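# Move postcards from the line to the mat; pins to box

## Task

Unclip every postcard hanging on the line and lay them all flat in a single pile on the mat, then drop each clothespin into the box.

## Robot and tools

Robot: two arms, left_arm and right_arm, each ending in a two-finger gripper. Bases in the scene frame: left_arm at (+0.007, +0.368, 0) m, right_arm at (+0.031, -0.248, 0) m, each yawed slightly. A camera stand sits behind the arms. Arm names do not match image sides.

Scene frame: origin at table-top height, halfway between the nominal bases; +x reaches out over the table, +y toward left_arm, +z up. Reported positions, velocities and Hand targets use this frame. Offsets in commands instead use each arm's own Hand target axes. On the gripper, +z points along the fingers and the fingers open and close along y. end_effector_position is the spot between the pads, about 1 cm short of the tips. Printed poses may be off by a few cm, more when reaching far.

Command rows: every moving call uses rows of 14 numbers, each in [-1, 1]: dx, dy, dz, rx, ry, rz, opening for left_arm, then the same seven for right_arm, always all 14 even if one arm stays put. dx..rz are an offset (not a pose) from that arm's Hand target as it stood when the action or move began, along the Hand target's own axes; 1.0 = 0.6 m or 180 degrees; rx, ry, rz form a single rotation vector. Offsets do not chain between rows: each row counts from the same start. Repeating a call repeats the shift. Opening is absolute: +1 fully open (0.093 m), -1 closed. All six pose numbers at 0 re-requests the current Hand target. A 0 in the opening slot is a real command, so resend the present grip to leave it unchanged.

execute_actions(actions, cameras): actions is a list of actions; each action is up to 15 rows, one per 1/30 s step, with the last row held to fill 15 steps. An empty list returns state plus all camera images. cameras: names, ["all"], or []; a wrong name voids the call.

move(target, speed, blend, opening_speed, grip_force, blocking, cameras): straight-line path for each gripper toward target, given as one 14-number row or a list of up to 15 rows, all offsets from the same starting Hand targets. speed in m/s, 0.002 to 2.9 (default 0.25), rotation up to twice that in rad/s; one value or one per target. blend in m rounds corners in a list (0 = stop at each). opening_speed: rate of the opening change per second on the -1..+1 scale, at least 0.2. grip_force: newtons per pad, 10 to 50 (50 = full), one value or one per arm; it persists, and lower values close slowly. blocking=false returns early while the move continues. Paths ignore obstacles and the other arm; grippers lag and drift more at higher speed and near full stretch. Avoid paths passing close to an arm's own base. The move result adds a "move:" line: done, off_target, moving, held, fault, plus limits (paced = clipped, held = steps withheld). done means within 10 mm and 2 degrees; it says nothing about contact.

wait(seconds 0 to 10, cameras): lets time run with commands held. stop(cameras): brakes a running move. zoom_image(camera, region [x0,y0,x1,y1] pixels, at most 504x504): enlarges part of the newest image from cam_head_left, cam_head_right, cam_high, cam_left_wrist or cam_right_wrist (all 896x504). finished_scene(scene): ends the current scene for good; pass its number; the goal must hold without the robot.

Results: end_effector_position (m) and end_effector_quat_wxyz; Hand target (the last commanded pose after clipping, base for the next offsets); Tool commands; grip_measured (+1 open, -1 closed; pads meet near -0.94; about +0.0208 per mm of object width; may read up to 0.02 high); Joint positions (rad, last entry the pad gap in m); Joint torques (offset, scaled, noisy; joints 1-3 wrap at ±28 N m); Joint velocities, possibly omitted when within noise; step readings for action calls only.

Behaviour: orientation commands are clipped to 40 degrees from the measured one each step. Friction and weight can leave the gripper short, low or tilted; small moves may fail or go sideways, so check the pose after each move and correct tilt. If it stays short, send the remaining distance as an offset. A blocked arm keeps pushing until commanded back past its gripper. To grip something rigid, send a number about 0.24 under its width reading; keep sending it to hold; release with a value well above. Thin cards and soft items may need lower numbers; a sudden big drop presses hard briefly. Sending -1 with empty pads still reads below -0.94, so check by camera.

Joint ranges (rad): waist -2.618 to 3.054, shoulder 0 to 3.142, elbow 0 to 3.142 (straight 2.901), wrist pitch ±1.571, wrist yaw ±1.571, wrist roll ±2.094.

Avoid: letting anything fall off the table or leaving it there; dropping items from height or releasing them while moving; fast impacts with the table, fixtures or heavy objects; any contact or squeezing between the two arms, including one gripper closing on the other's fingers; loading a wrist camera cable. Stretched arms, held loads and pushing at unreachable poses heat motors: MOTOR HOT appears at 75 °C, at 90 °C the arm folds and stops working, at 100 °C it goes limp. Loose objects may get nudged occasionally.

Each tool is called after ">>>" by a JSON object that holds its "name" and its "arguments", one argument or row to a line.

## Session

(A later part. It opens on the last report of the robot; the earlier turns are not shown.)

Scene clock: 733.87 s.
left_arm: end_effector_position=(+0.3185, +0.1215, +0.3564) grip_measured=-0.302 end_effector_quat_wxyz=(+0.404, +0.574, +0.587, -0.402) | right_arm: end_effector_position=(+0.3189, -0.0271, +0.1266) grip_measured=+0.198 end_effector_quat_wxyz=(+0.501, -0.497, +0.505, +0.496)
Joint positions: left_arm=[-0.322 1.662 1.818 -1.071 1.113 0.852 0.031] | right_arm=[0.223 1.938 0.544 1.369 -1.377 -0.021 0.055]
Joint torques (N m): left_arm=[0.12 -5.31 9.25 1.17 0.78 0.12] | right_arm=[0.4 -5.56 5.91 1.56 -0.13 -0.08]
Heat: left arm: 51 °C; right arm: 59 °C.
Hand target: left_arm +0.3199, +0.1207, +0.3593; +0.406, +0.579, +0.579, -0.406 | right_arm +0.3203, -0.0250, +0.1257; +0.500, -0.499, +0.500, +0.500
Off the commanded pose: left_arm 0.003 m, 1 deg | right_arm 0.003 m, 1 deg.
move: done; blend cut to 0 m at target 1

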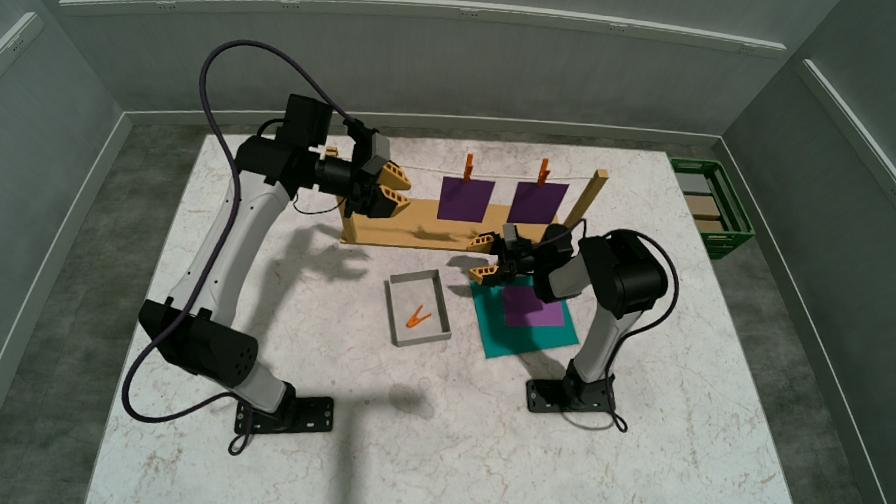

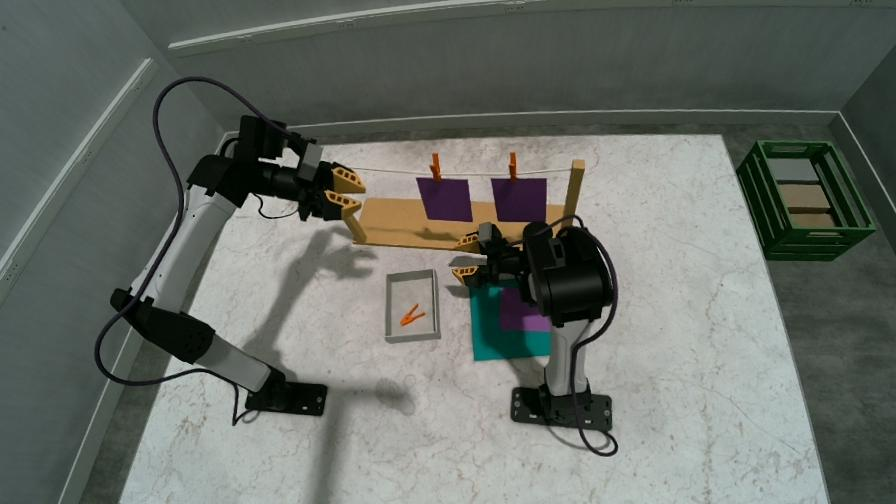

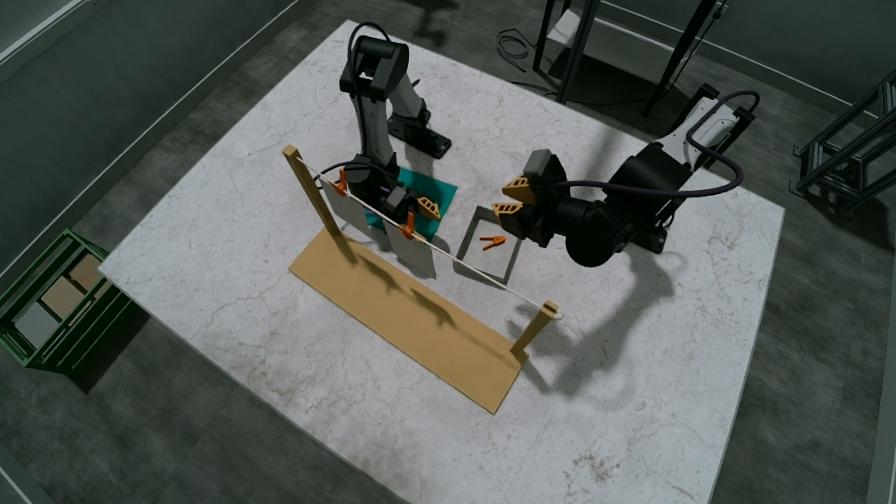

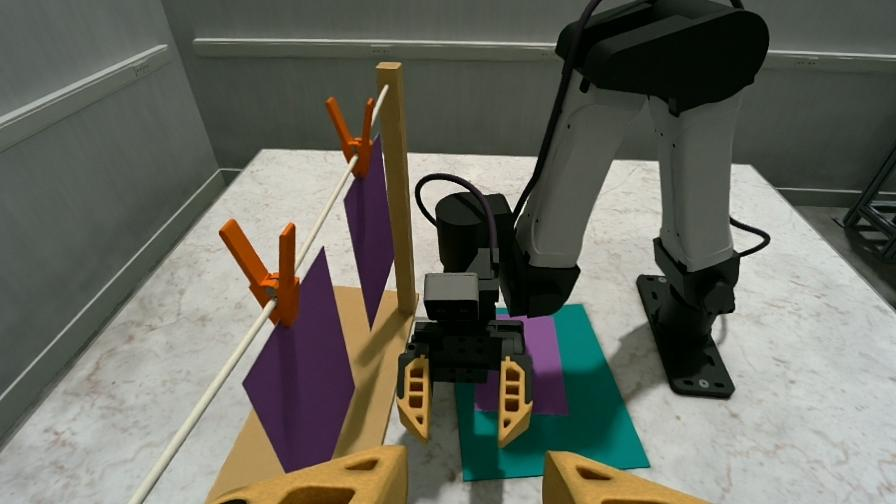

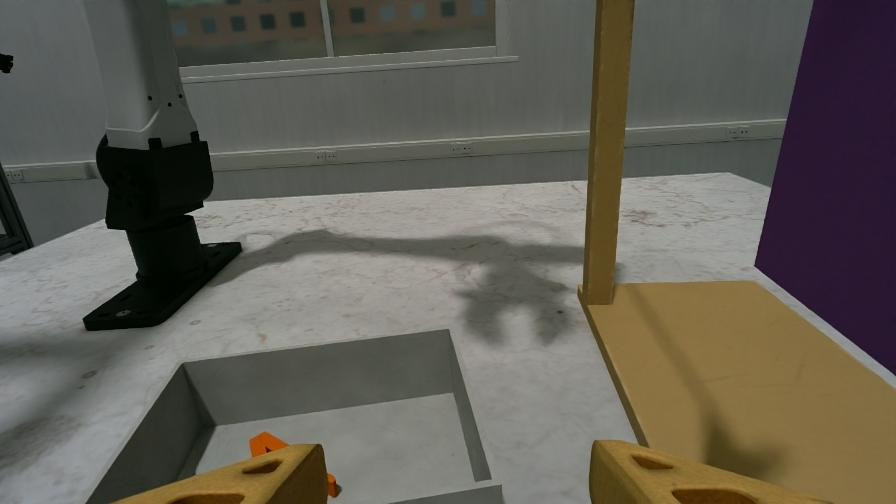

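>>> {"name": "move", "arguments": {
  "target": [0,0,0,0,0,0,-0.3,0,-0.15,0,0,0,0,0.4],
  "speed": 0.08,
  "cameras": ["cam_head_right","cam_left_wrist","cam_right_wrist"]
}}

>>> {"name": "zoom_image", "arguments": {
  "camera": "cam_head_right",
  "region": [400, 140, 600, 300]
}}

Scene clock: 754.17 s.
left_arm: end_effector_position=(+0.3185, +0.1215, +0.3564) grip_measured=-0.302 end_effector_quat_wxyz=(+0.404, +0.574, +0.587, -0.402) | right_arm: end_effector_position=(+0.4060, -0.0234, +0.1312) grip_measured=+0.398 end_effector_quat_wxyz=(+0.509, -0.504, +0.493, +0.494)
Joint positions: left_arm=[-0.322 1.662 1.818 -1.071 1.113 0.852 0.031] | right_arm=[0.19 2.142 0.93 1.25 -1.419 0.012 0.064]
Joint torques (N m): left_arm=[0.13 -5.3 9.28 1.17 0.77 0.13] | right_arm=[-0.43 -7.97 7.34 1.17 -0.11 -0.1]
Heat: left arm: 48 °C; right arm: 57 °C.
Hand target: left_arm +0.3199, +0.1207, +0.3593; +0.406, +0.579, +0.579, -0.406 | right_arm +0.4103, -0.0250, +0.1257; +0.500, -0.499, +0.500, +0.500
Off the commanded pose: left_arm 0.003 m, 1 deg | right_arm 0.007 m, 2 deg.
move: done
Images, in order (width x height): cam_head_right 896x504, cam_left_wrist 896x504, cam_right_wrist 896x504.

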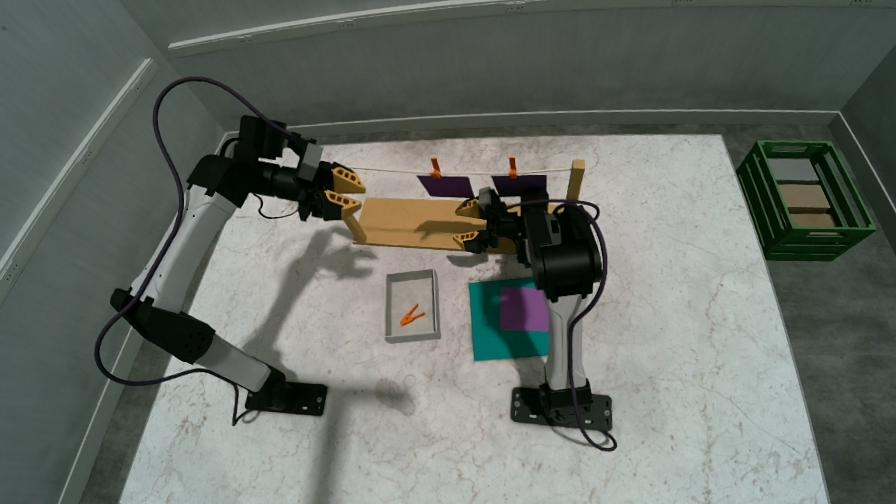

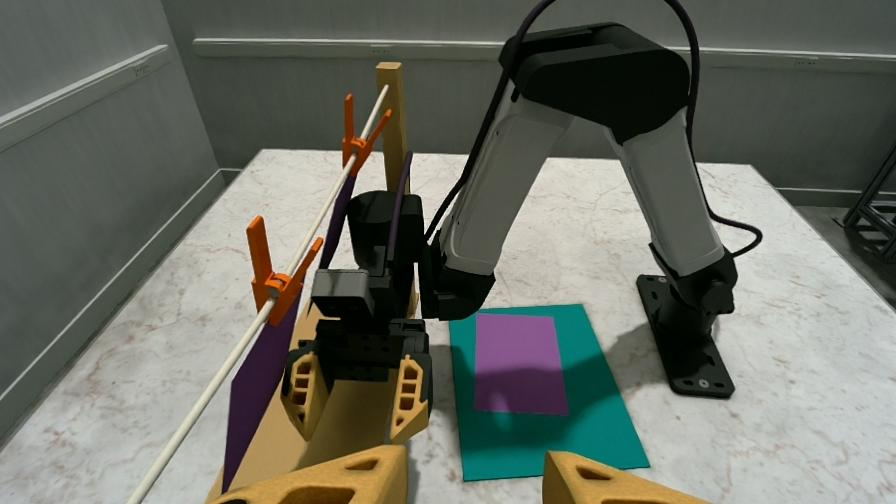

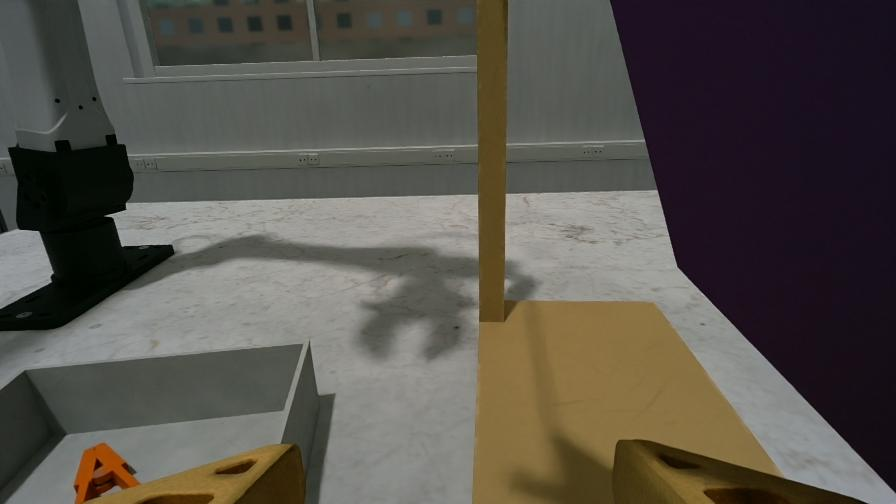

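Scaled by 2.520 from the camera's 896x504 image, which has a finer 1280x720 frame.

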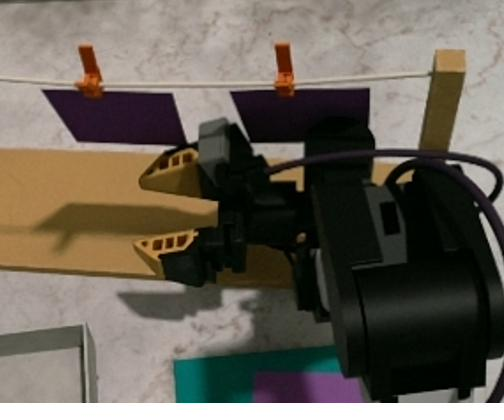

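>>> {"name": "move", "arguments": {
  "target": [
    [0,0,0,0,0,0,-0.3,0,0.15,0,0,0,0,0.4],
    [0,0,0,0,0,0,-0.3,0.055,0.15,0,0,0,0,0.4]
  ],
  "speed": 0.1,
  "blend": [0.01,0]
}}

>>> {"name": "move", "arguments": {
  "target": [0,0,0,0,0,0,-0.3,0,-0.15,0,0,0,0,0.4],
  "speed": 0.08,
  "cameras": ["cam_head_right","cam_left_wrist","cam_right_wrist"]
}}

>>> {"name": "zoom_image", "arguments": {
  "camera": "cam_head_right",
  "region": [400, 140, 600, 300]
}}

Scene clock: 762.80 s.
left_arm: end_effector_position=(+0.3185, +0.1215, +0.3564) grip_measured=-0.302 end_effector_quat_wxyz=(+0.404, +0.574, +0.587, -0.402) | right_arm: end_effector_position=(+0.3210, -0.0267, +0.0949) grip_measured=+0.398 end_effector_quat_wxyz=(+0.494, -0.500, +0.504, +0.502)
Joint positions: left_arm=[-0.322 1.662 1.818 -1.071 1.113 0.852 0.031] | right_arm=[0.221 2.097 0.564 1.49 -1.396 -0.029 0.064]
Joint torques (N m): left_arm=[0.09 -5.29 9.24 1.16 0.78 0.13] | right_arm=[0.54 -6.04 3.28 1.81 0.03 -0.08]
Heat: left arm: 47 °C; right arm: 57 °C.
Hand target: left_arm +0.3199, +0.1207, +0.3593; +0.406, +0.579, +0.579, -0.406 | right_arm +0.3202, -0.0249, +0.0927; +0.500, -0.499, +0.500, +0.500
Off the commanded pose: left_arm 0.003 m, 1 deg | right_arm 0.003 m, 1 deg.
move: done

Scene clock: 764.67 s.
left_arm: end_effector_position=(+0.3185, +0.1215, +0.3564) grip_measured=-0.302 end_effector_quat_wxyz=(+0.404, +0.574, +0.587, -0.402) | right_arm: end_effector_position=(+0.4068, -0.0233, +0.0992) grip_measured=+0.398 end_effector_quat_wxyz=(+0.509, -0.505, +0.492, +0.493)
Joint positions: left_arm=[-0.322 1.662 1.818 -1.071 1.113 0.852 0.031] | right_arm=[0.19 2.255 0.935 1.358 -1.419 0.008 0.064]
Joint torques (N m): left_arm=[0.09 -5.27 9.24 1.17 0.77 0.12] | right_arm=[-0.44 -8.24 6.53 1.17 -0.11 -0.1]
Heat: left arm: 47 °C; right arm: 57 °C.
Hand target: left_arm +0.3199, +0.1207, +0.3593; +0.406, +0.579, +0.579, -0.406 | right_arm +0.4102, -0.0250, +0.0926; +0.500, -0.499, +0.500, +0.500
Off the commanded pose: left_arm 0.003 m, 1 deg | right_arm 0.008 m, 2 deg.
move: done
Images, in order (width x height): cam_head_right 896x504, cam_left_wrist 896x504, cam_right_wrist 896x504.

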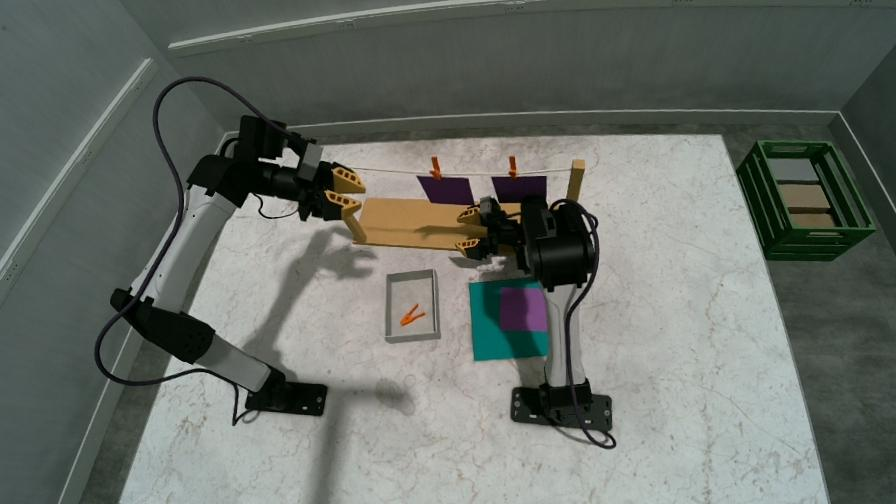

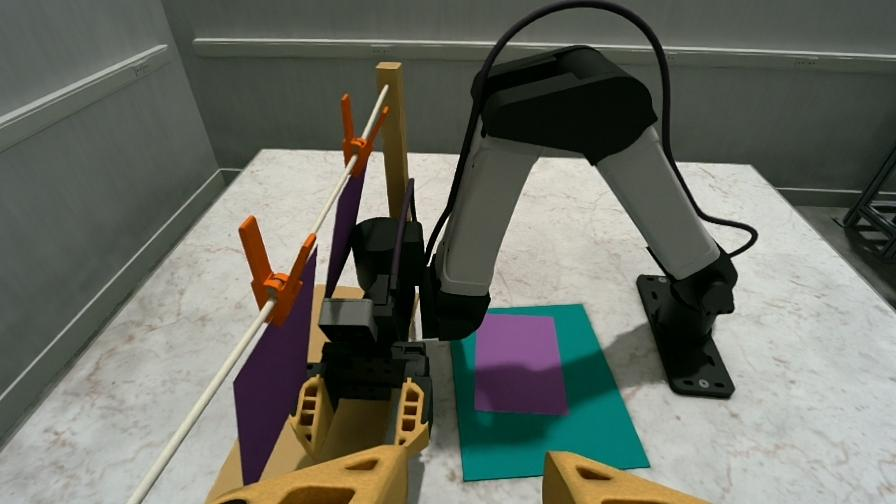

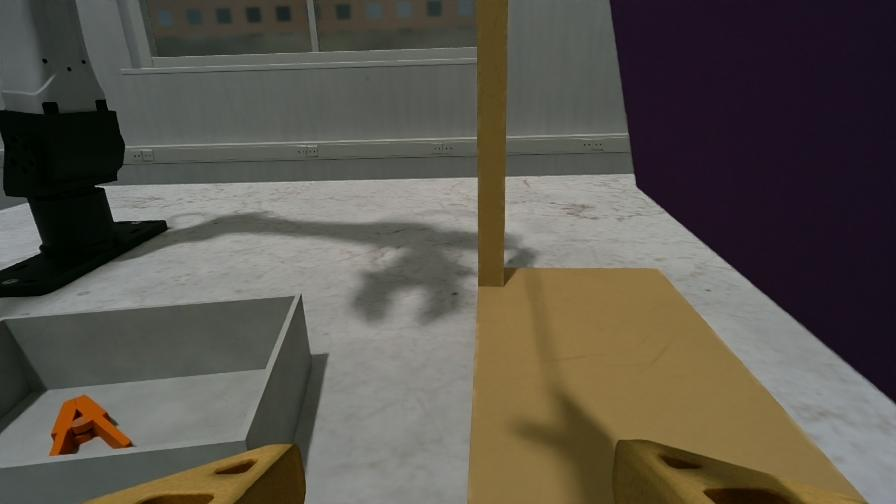

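Scaled by 2.520 from the camera's 896x504 image, which has a finer 1280x720 frame.

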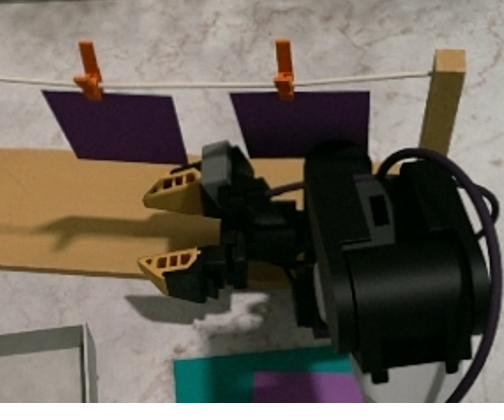

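>>> {"name": "move", "arguments": {
  "target": [
    [0,0,0,0,0,0,-0.3,0,0.15,0,0,0,0,0.2],
    [0,0,0,0,0,0,-0.3,-0.262,0.183,-0.158,0,0.08,0,0.2],
    [0,0,0,0,0,0,-0.3,-0.546,0.134,-0.292,0,0.1667,0,0.2]
  ],
  "speed": [0.12,0.2,0.2],
  "blend": [0.01,0.05,0]
}}

>>> {"name": "move", "arguments": {
  "target": [
    [0.1495,-0.0667,0.1254,0,-0.05,0,0.4,0,0,0,0,0,0,-0.2],
    [0.315,-0.05,0.343,0,-0.111,0,0.4,0,0,0,0,0,0,-0.2]
  ],
  "speed": 0.2,
  "blend": [0.04,0],
  "cameras": ["cam_head_left","cam_head_right","cam_left_wrist","cam_right_wrist"]
}}

Scene clock: 781.73 s.
left_arm: end_effector_position=(+0.3185, +0.1215, +0.3564) grip_measured=-0.302 end_effector_quat_wxyz=(+0.404, +0.574, +0.587, -0.402) | right_arm: end_effector_position=(+0.3276, -0.1973, +0.4191) grip_measured=+0.202 end_effector_quat_wxyz=(+0.619, -0.422, +0.567, +0.343)
Joint positions: left_arm=[-0.322 1.662 1.818 -1.071 1.113 0.852 0.031] | right_arm=[-0.383 1.268 1.05 0.925 -1.571 0.573 0.055]
Joint torques (N m): left_arm=[0.1 -5.27 9.25 1.16 0.77 0.13] | right_arm=[-0.38 -2.73 9.32 0.68 0.34 -0.05]
Heat: left arm: 47 °C; right arm: 57 °C.
Hand target: left_arm +0.3199, +0.1207, +0.3593; +0.406, +0.579, +0.579, -0.406 | right_arm +0.3301, -0.2004, +0.4202; +0.354, -0.612, +0.613, +0.354
Off the commanded pose: left_arm 0.003 m, 1 deg | right_arm 0.004 m, 38 deg.
joint sent to its limit (right arm) — joint 5 (wrist yaw), lower limit. The joint targets are off in orientation, not in position.
move: off_target (right_arm)

Scene clock: 785.67 s.
left_arm: end_effector_position=(+0.2869, -0.0055, +0.1120) grip_measured=+0.398 end_effector_quat_wxyz=(+0.492, +0.503, +0.502, -0.503) | right_arm: end_effector_position=(+0.3276, -0.1973, +0.4191) grip_measured=-0.198 end_effector_quat_wxyz=(+0.618, -0.421, +0.568, +0.344)
Joint positions: left_arm=[-0.672 2.12 0.789 1.314 0.953 0.005 0.064] | right_arm=[-0.383 1.268 1.05 0.925 -1.571 0.577 0.036]
Joint torques (N m): left_arm=[-0.49 -6.89 5.94 2.1 -0.07 -0.13] | right_arm=[-0.42 -2.71 9.28 0.71 0.34 -0.06]
Heat: left arm: 46 °C; right arm: 56 °C.
Hand target: left_arm +0.2900, -0.0083, +0.1115; +0.500, +0.499, +0.500, -0.500 | right_arm +0.3301, -0.2004, +0.4202; +0.354, -0.612, +0.613, +0.354
Off the commanded pose: left_arm 0.004 m, 1 deg | right_arm 0.004 m, 38 deg.
joint sent to its limit (right arm) — joint 5 (wrist yaw), lower limit. The joint targets are off in orientation, not in position.
move: off_target (right_arm); blend cut to 0 m at target 1
Images, in order (width x height): cam_head_left 896x504, cam_head_right 896x504, cam_left_wrist 896x504, cam_right_wrist 896x504.

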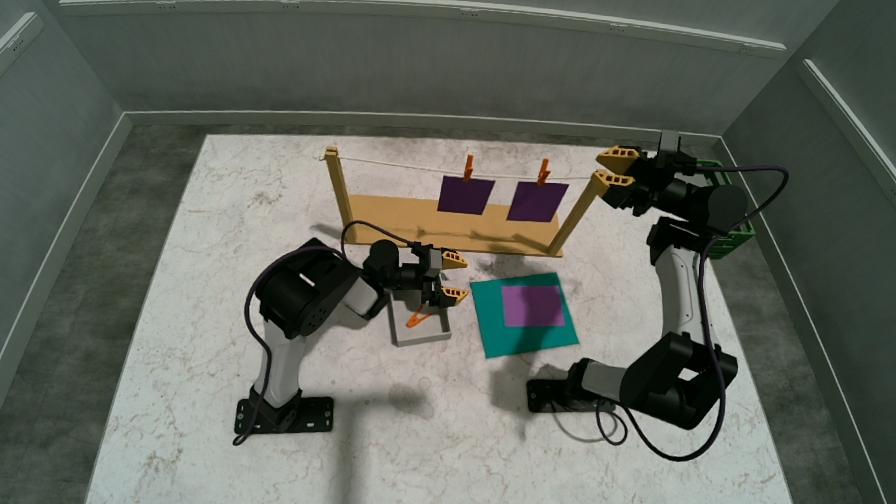

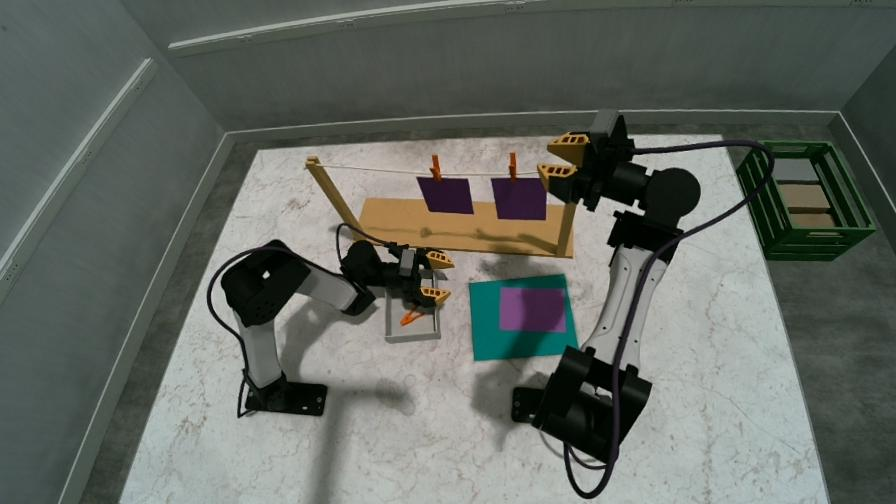

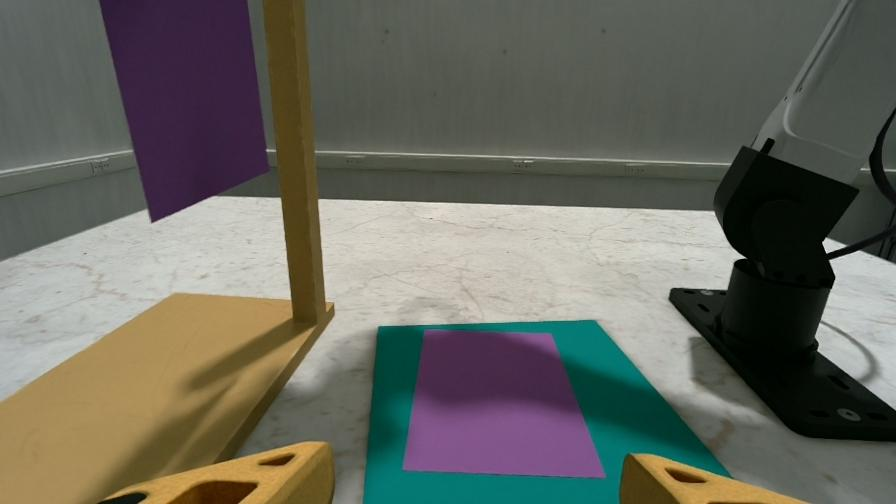

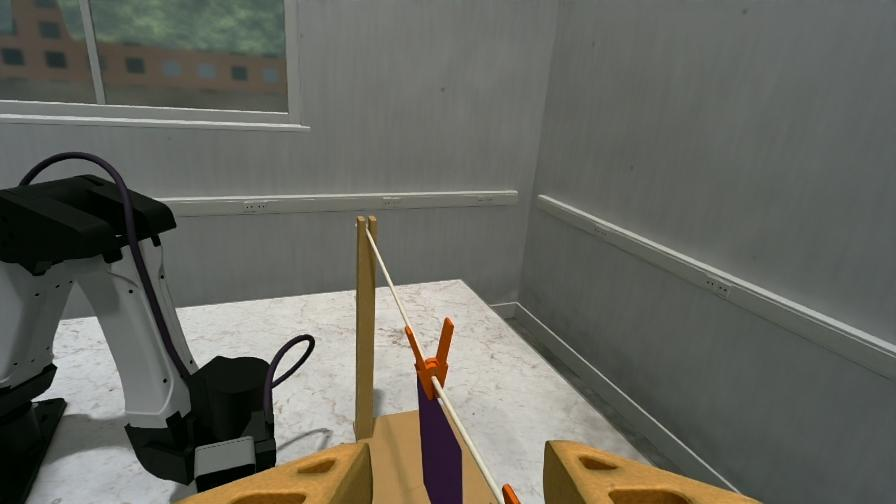

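>>> {"name": "zoom_image", "arguments": {
  "camera": "cam_head_left",
  "region": [400, 140, 600, 300]
}}

>>> {"name": "zoom_image", "arguments": {
  "camera": "cam_right_wrist",
  "region": [340, 200, 580, 504]
}}

Scaled by 2.520 from the camera's 896x504 image, which has a finer 1280x720 frame.

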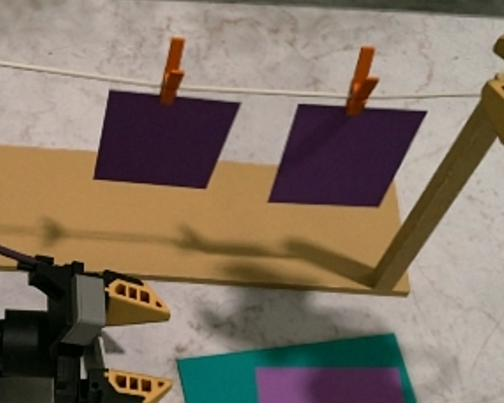

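Scaled by 1.658 from the camera's 896x504 image, which has a finer 1280x720 frame.

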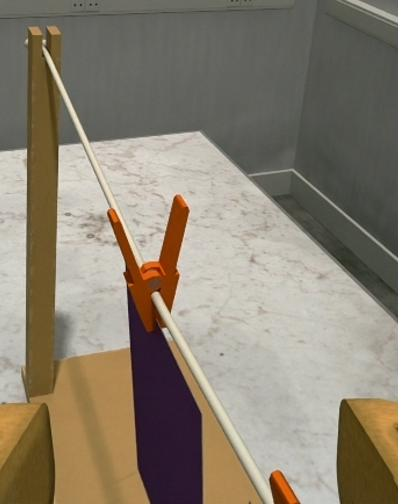

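>>> {"name": "move", "arguments": {
  "target": [
    [0,0,0,0,0,0,1,0,0,0,0,0,0,-0.2],
    [0,0.197,0,0,0,0,1,0,0,0,0,0,0,-0.2]
  ],
  "speed": 0.1,
  "cameras": ["cam_head_left","cam_left_wrist","cam_right_wrist"]
}}

>>> {"name": "zoom_image", "arguments": {
  "camera": "cam_head_left",
  "region": [400, 140, 600, 300]
}}

Scene clock: 795.07 s.
left_arm: end_effector_position=(+0.4044, -0.0081, +0.1173) grip_measured=+1.000 end_effector_quat_wxyz=(+0.508, +0.500, +0.496, -0.496) | right_arm: end_effector_position=(+0.3276, -0.1973, +0.4191) grip_measured=-0.198 end_effector_quat_wxyz=(+0.618, -0.421, +0.568, +0.344)
Joint positions: left_arm=[-0.526 2.345 1.265 1.098 1.08 -0.001 0.093] | right_arm=[-0.383 1.268 1.05 0.925 -1.571 0.577 0.036]
Joint torques (N m): left_arm=[0.29 -9.21 8.08 1.58 0.23 -0.1] | right_arm=[-0.38 -2.67 9.28 0.71 0.34 -0.06]
Heat: left arm: 45 °C; right arm: 56 °C.
Hand target: left_arm +0.4082, -0.0082, +0.1115; +0.500, +0.499, +0.500, -0.500 | right_arm +0.3301, -0.2004, +0.4202; +0.354, -0.612, +0.613, +0.354
Off the commanded pose: left_arm 0.007 m, 1 deg | right_arm 0.004 m, 38 deg.
joint sent to its limit (right arm) — joint 5 (wrist yaw), lower limit. The joint targets are off in orientation, not in position.
move: off_target (right_arm)
Images, in order (width x height): cam_head_left 896x504, cam_left_wrist 896x504, cam_right_wrist 896x504.

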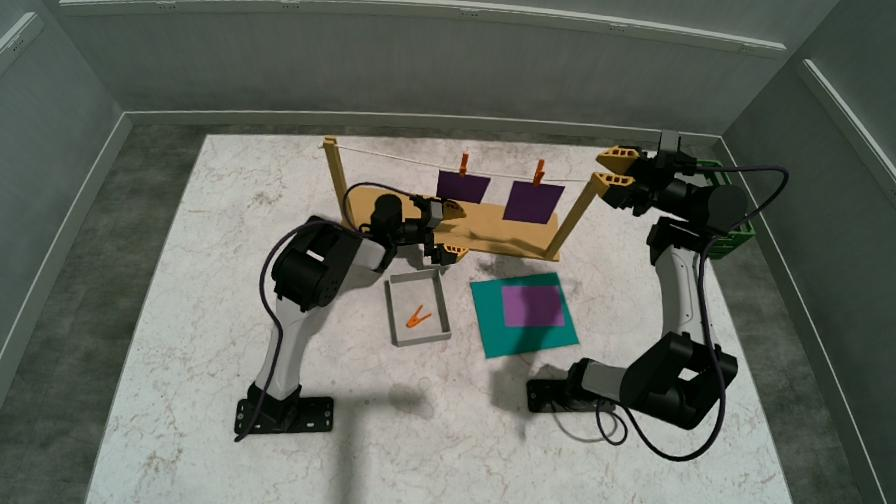

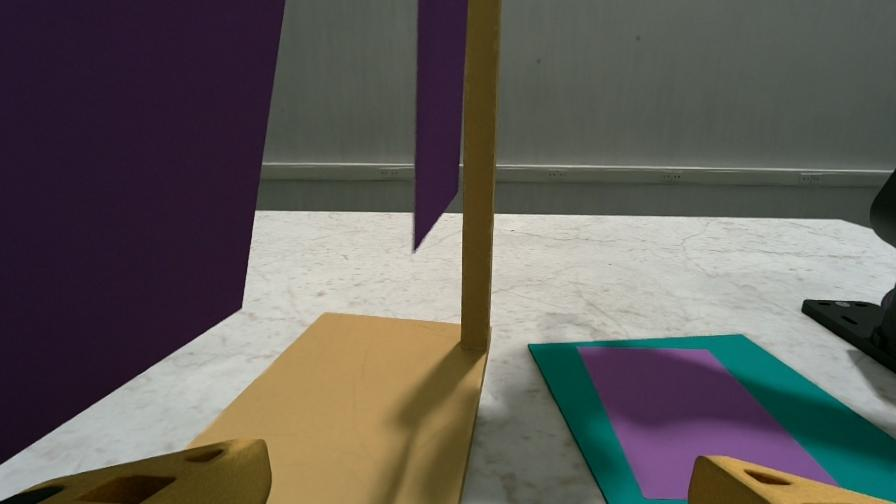

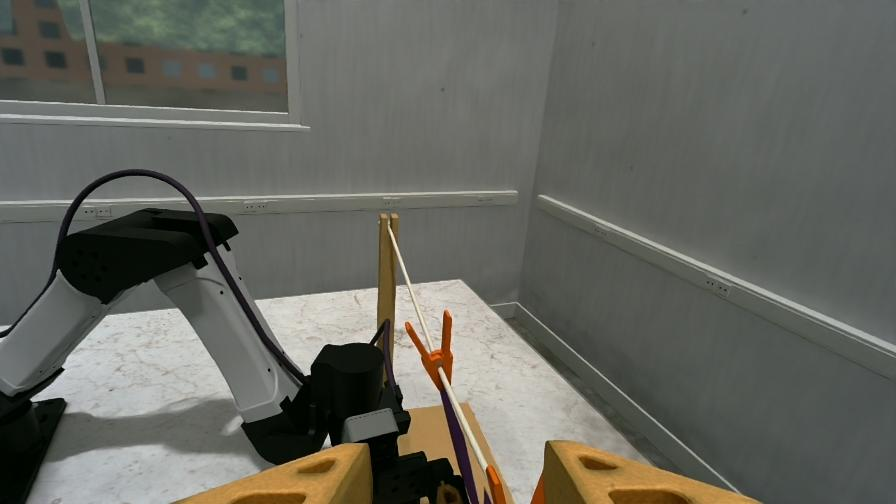

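Scaled by 2.520 from the camera's 896x504 image, which has a finer 1280x720 frame.

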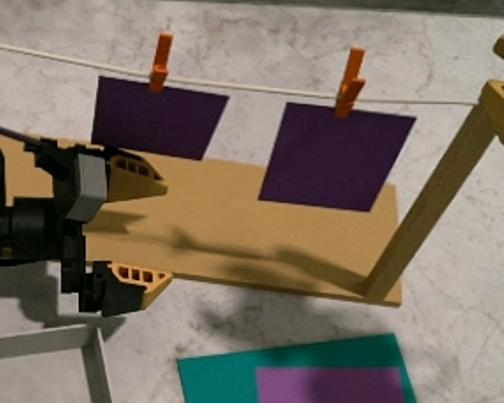

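>>> {"name": "move", "arguments": {
  "target": [0,-0.1,0,0,0,0,1,0,0,0,0,0,0,-0.2],
  "speed": 0.1,
  "cameras": ["cam_head_left","cam_head_right","cam_high"]
}}

>>> {"name": "zoom_image", "arguments": {
  "camera": "cam_head_left",
  "region": [300, 120, 540, 290]
}}

>>> {"name": "zoom_image", "arguments": {
  "camera": "cam_high",
  "region": [350, 180, 620, 400]
}}

Scene clock: 800.37 s.
left_arm: end_effector_position=(+0.3460, -0.0082, +0.0916) grip_measured=+1.000 end_effector_quat_wxyz=(+0.476, +0.498, +0.515, -0.509) | right_arm: end_effector_position=(+0.3276, -0.1973, +0.4191) grip_measured=-0.198 end_effector_quat_wxyz=(+0.618, -0.421, +0.568, +0.344)
Joint positions: left_arm=[-0.589 2.28 1.029 1.196 1.041 -0.003 0.093] | right_arm=[-0.383 1.268 1.05 0.925 -1.571 0.577 0.036]
Joint torques (N m): left_arm=[-0.18 -12.96 4.93 2 -0.07 -0.06] | right_arm=[-0.38 -2.73 9.28 0.71 0.34 -0.06]
Heat: left arm: 47 °C; right arm: 56 °C.
Hand target: left_arm +0.3482, -0.0083, +0.1116; +0.500, +0.499, +0.500, -0.500 | right_arm +0.3301, -0.2004, +0.4202; +0.354, -0.612, +0.613, +0.354
Off the commanded pose: left_arm 0.020 m, 3 deg | right_arm 0.004 m, 38 deg.
joint sent to its limit (right arm) — joint 5 (wrist yaw), lower limit. The joint targets are off in orientation, not in position.
move: off_target (left_arm, right_arm)
Images, in order (width x height): cam_head_left 896x504, cam_head_right 896x504, cam_high 896x504.

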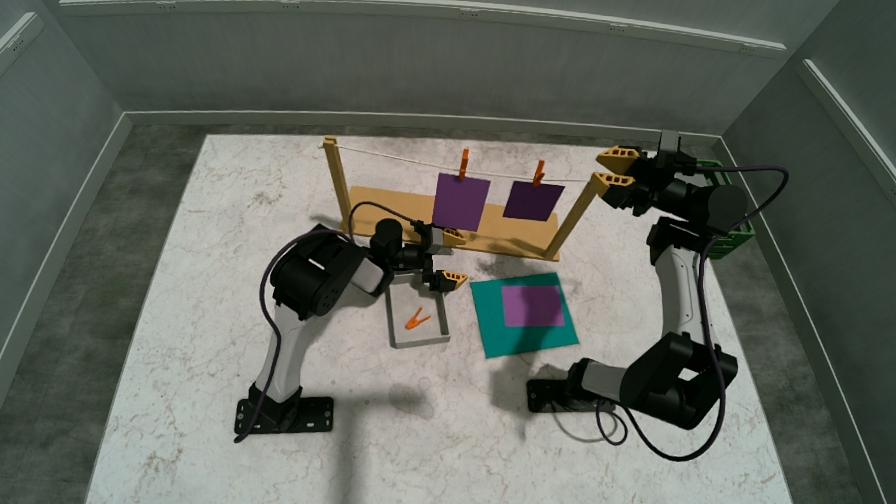

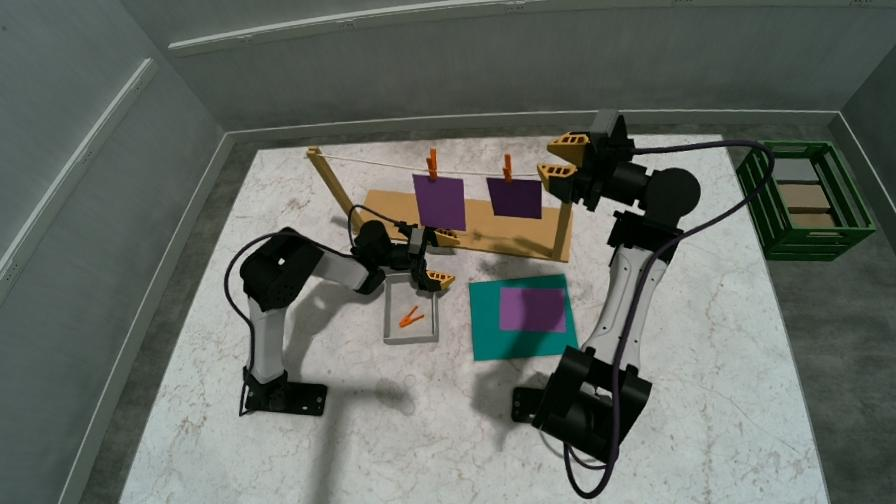

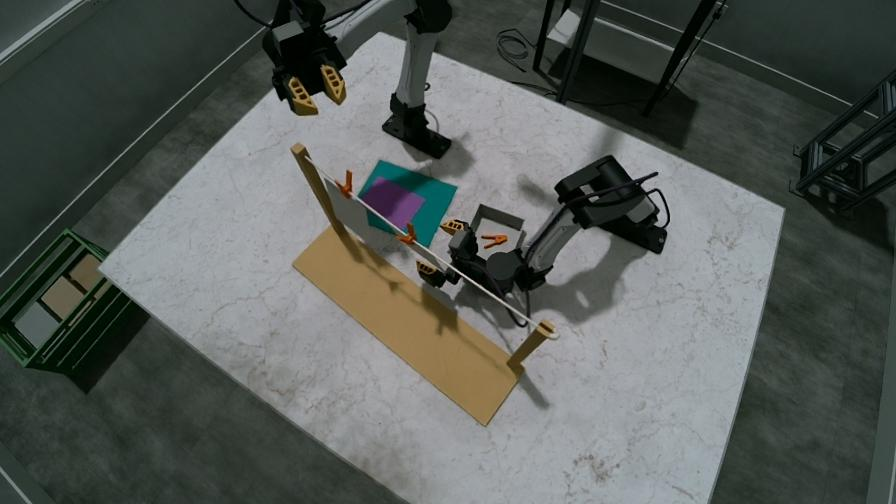

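Scaled by 2.100 from the camera's 896x504 image, which has a finer 1280x720 frame.

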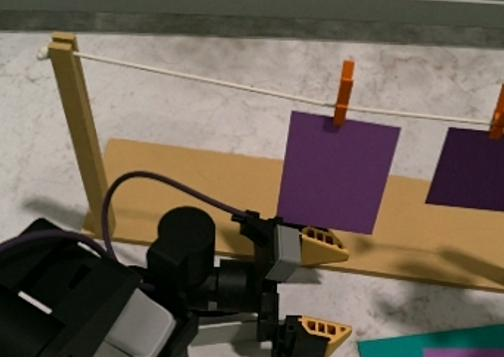

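Scaled by 1.867 from the camera's 896x504 image, which has a finer 1280x720 frame.

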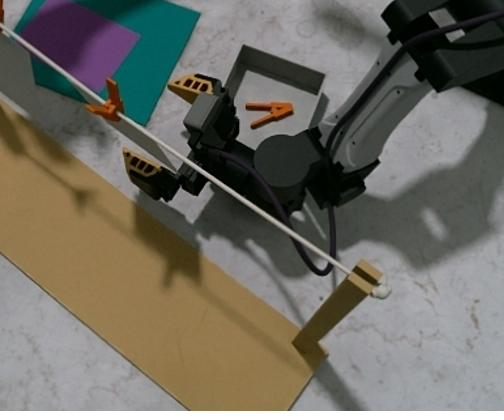

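>>> {"name": "wait", "arguments": {
  "seconds": 0.1,
  "cameras": ["cam_left_wrist","cam_right_wrist"]
}}

>>> {"name": "zoom_image", "arguments": {
  "camera": "cam_right_wrist",
  "region": [280, 180, 620, 504]
}}

Scene clock: 806.13 s.
left_arm: end_effector_position=(+0.3461, -0.0082, +0.0916) grip_measured=+1.000 end_effector_quat_wxyz=(+0.477, +0.498, +0.515, -0.509) | right_arm: end_effector_position=(+0.3276, -0.1973, +0.4191) grip_measured=-0.198 end_effector_quat_wxyz=(+0.618, -0.421, +0.568, +0.344)
Joint positions: left_arm=[-0.589 2.28 1.029 1.196 1.04 -0.003 0.093] | right_arm=[-0.383 1.268 1.05 0.925 -1.571 0.577 0.036]
Joint torques (N m): left_arm=[-0.18 -12.96 4.9 2.01 -0.04 -0.06] | right_arm=[-0.35 -2.7 9.31 0.71 0.34 -0.06]
Heat: left arm: 50 °C; right arm: 56 °C.
Hand target: left_arm +0.3482, -0.0083, +0.1116; +0.501, +0.499, +0.500, -0.500 | right_arm +0.3301, -0.2004, +0.4202; +0.354, -0.612, +0.613, +0.354
Tool commands: left_gripper/opening=+1.0 right_gripper/opening=-0.2
Off the commanded pose: left_arm 0.020 m, 3 deg | right_arm 0.004 m, 38 deg.
wait: 0.10 s; at rest from the start
Images, in order (width x height): cam_left_wrist 896x504, cam_right_wrist 896x504.

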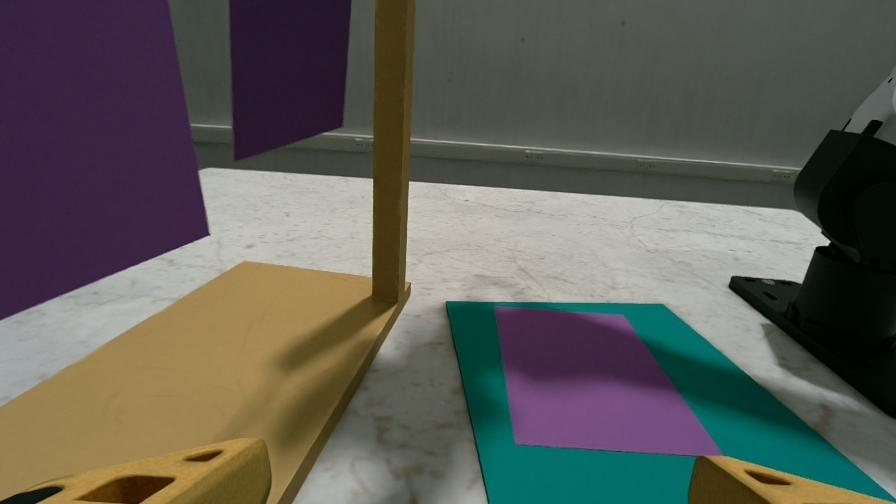

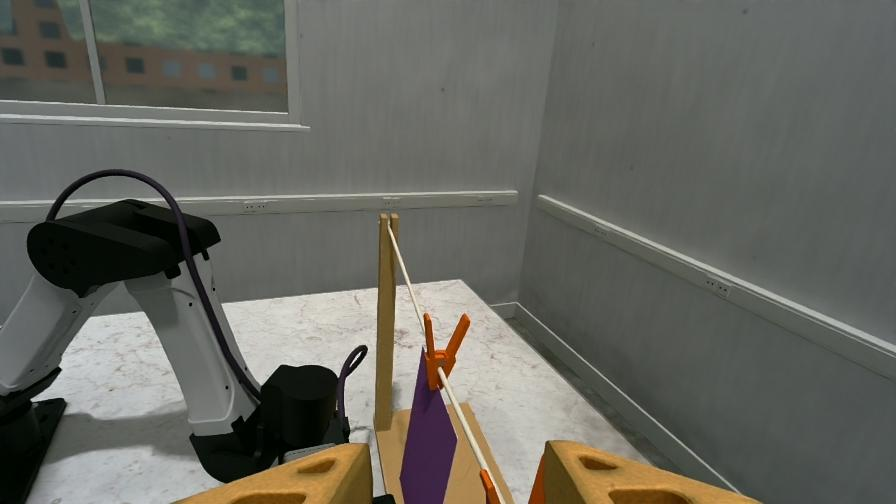

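Scaled by 1.482 from the camera's 896x504 image, which has a finer 1280x720 frame.

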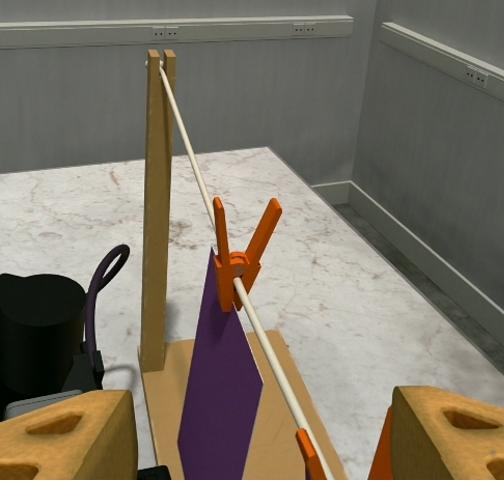

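>>> {"name": "move", "arguments": {
  "target": [
    [-0.05,0,0,0,0,0,1,0,0,0,0,0,0,-0.2],
    [-0.13,0.035,0,0,0,0,1,0,0,0,0,0,0,-0.2]
  ],
  "speed": 0.08,
  "cameras": ["cam_head_left","cam_left_wrist","cam_right_wrist"]
}}

>>> {"name": "zoom_image", "arguments": {
  "camera": "cam_head_left",
  "region": [300, 120, 540, 290]
}}

>>> {"name": "zoom_image", "arguments": {
  "camera": "cam_right_wrist",
  "region": [280, 180, 620, 504]
}}

Scene clock: 814.00 s.
left_arm: end_effector_position=(+0.3679, -0.0094, +0.1676) grip_measured=+1.000 end_effector_quat_wxyz=(+0.487, +0.494, +0.516, -0.503) | right_arm: end_effector_position=(+0.3276, -0.1973, +0.4191) grip_measured=-0.198 end_effector_quat_wxyz=(+0.618, -0.421, +0.568, +0.344)
Joint positions: left_arm=[-0.569 2.101 1.134 0.93 1.039 -0.006 0.093] | right_arm=[-0.383 1.268 1.05 0.925 -1.571 0.577 0.036]
Joint torques (N m): left_arm=[0.35 -12.64 8.38 1.66 0.23 -0.02] | right_arm=[-0.35 -2.69 9.28 0.71 0.34 -0.07]
Heat: left arm: 52 °C; right arm: 57 °C.
Hand target: left_arm +0.3692, -0.0082, +0.1896; +0.500, +0.499, +0.500, -0.500 | right_arm +0.3301, -0.2004, +0.4202; +0.354, -0.612, +0.613, +0.354
Off the commanded pose: left_arm 0.022 m, 2 deg | right_arm 0.004 m, 38 deg.
joint sent to its limit (right arm) — joint 5 (wrist yaw), lower limit. The joint targets are off in orientation, not in position.
move: off_target (left_arm, right_arm)
Images, in order (width x height): cam_head_left 896x504, cam_left_wrist 896x504, cam_right_wrist 896x504.

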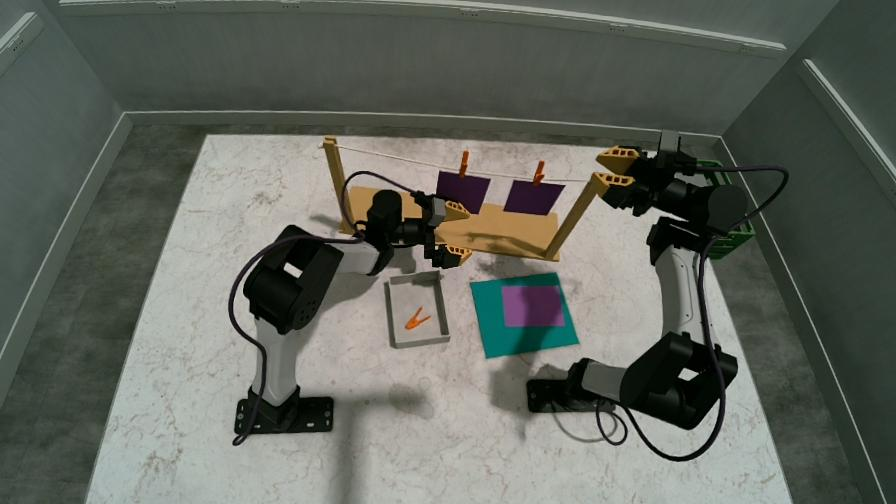

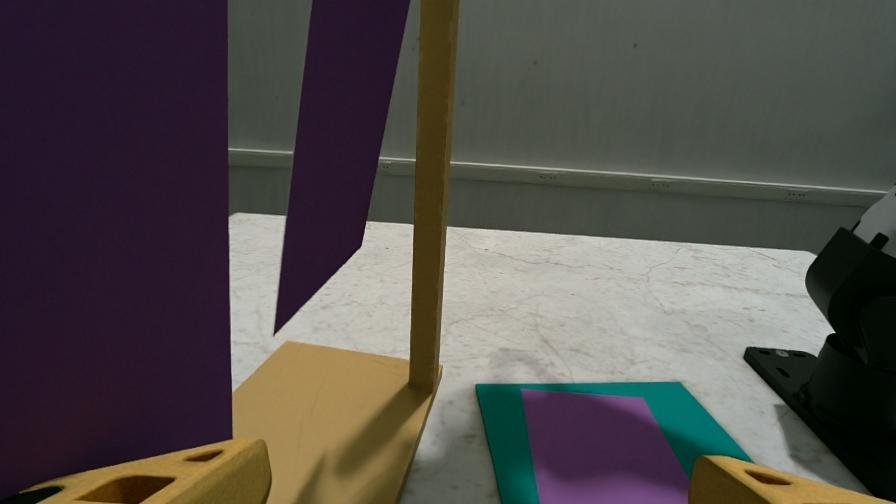

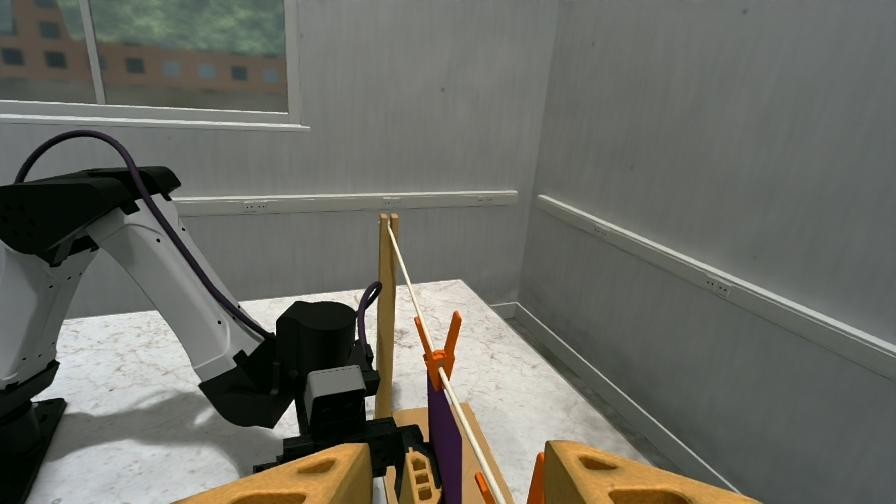

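Scaled by 2.100 from the camera's 896x504 image, which has a finer 1280x720 frame.

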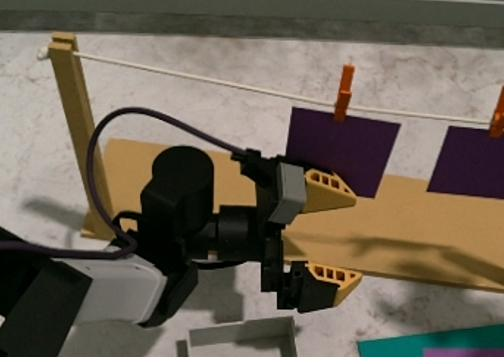

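Scaled by 1.482 from the camera's 896x504 image, which has a finer 1280x720 frame.

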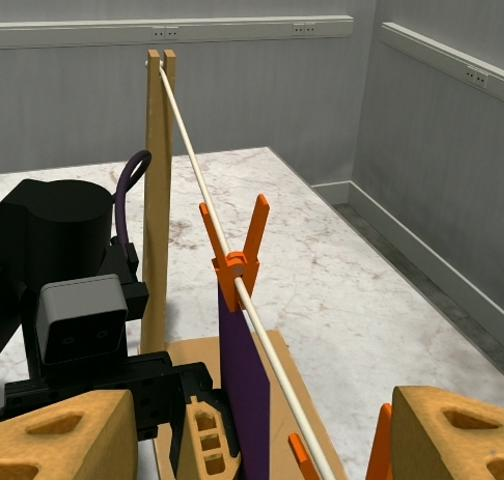

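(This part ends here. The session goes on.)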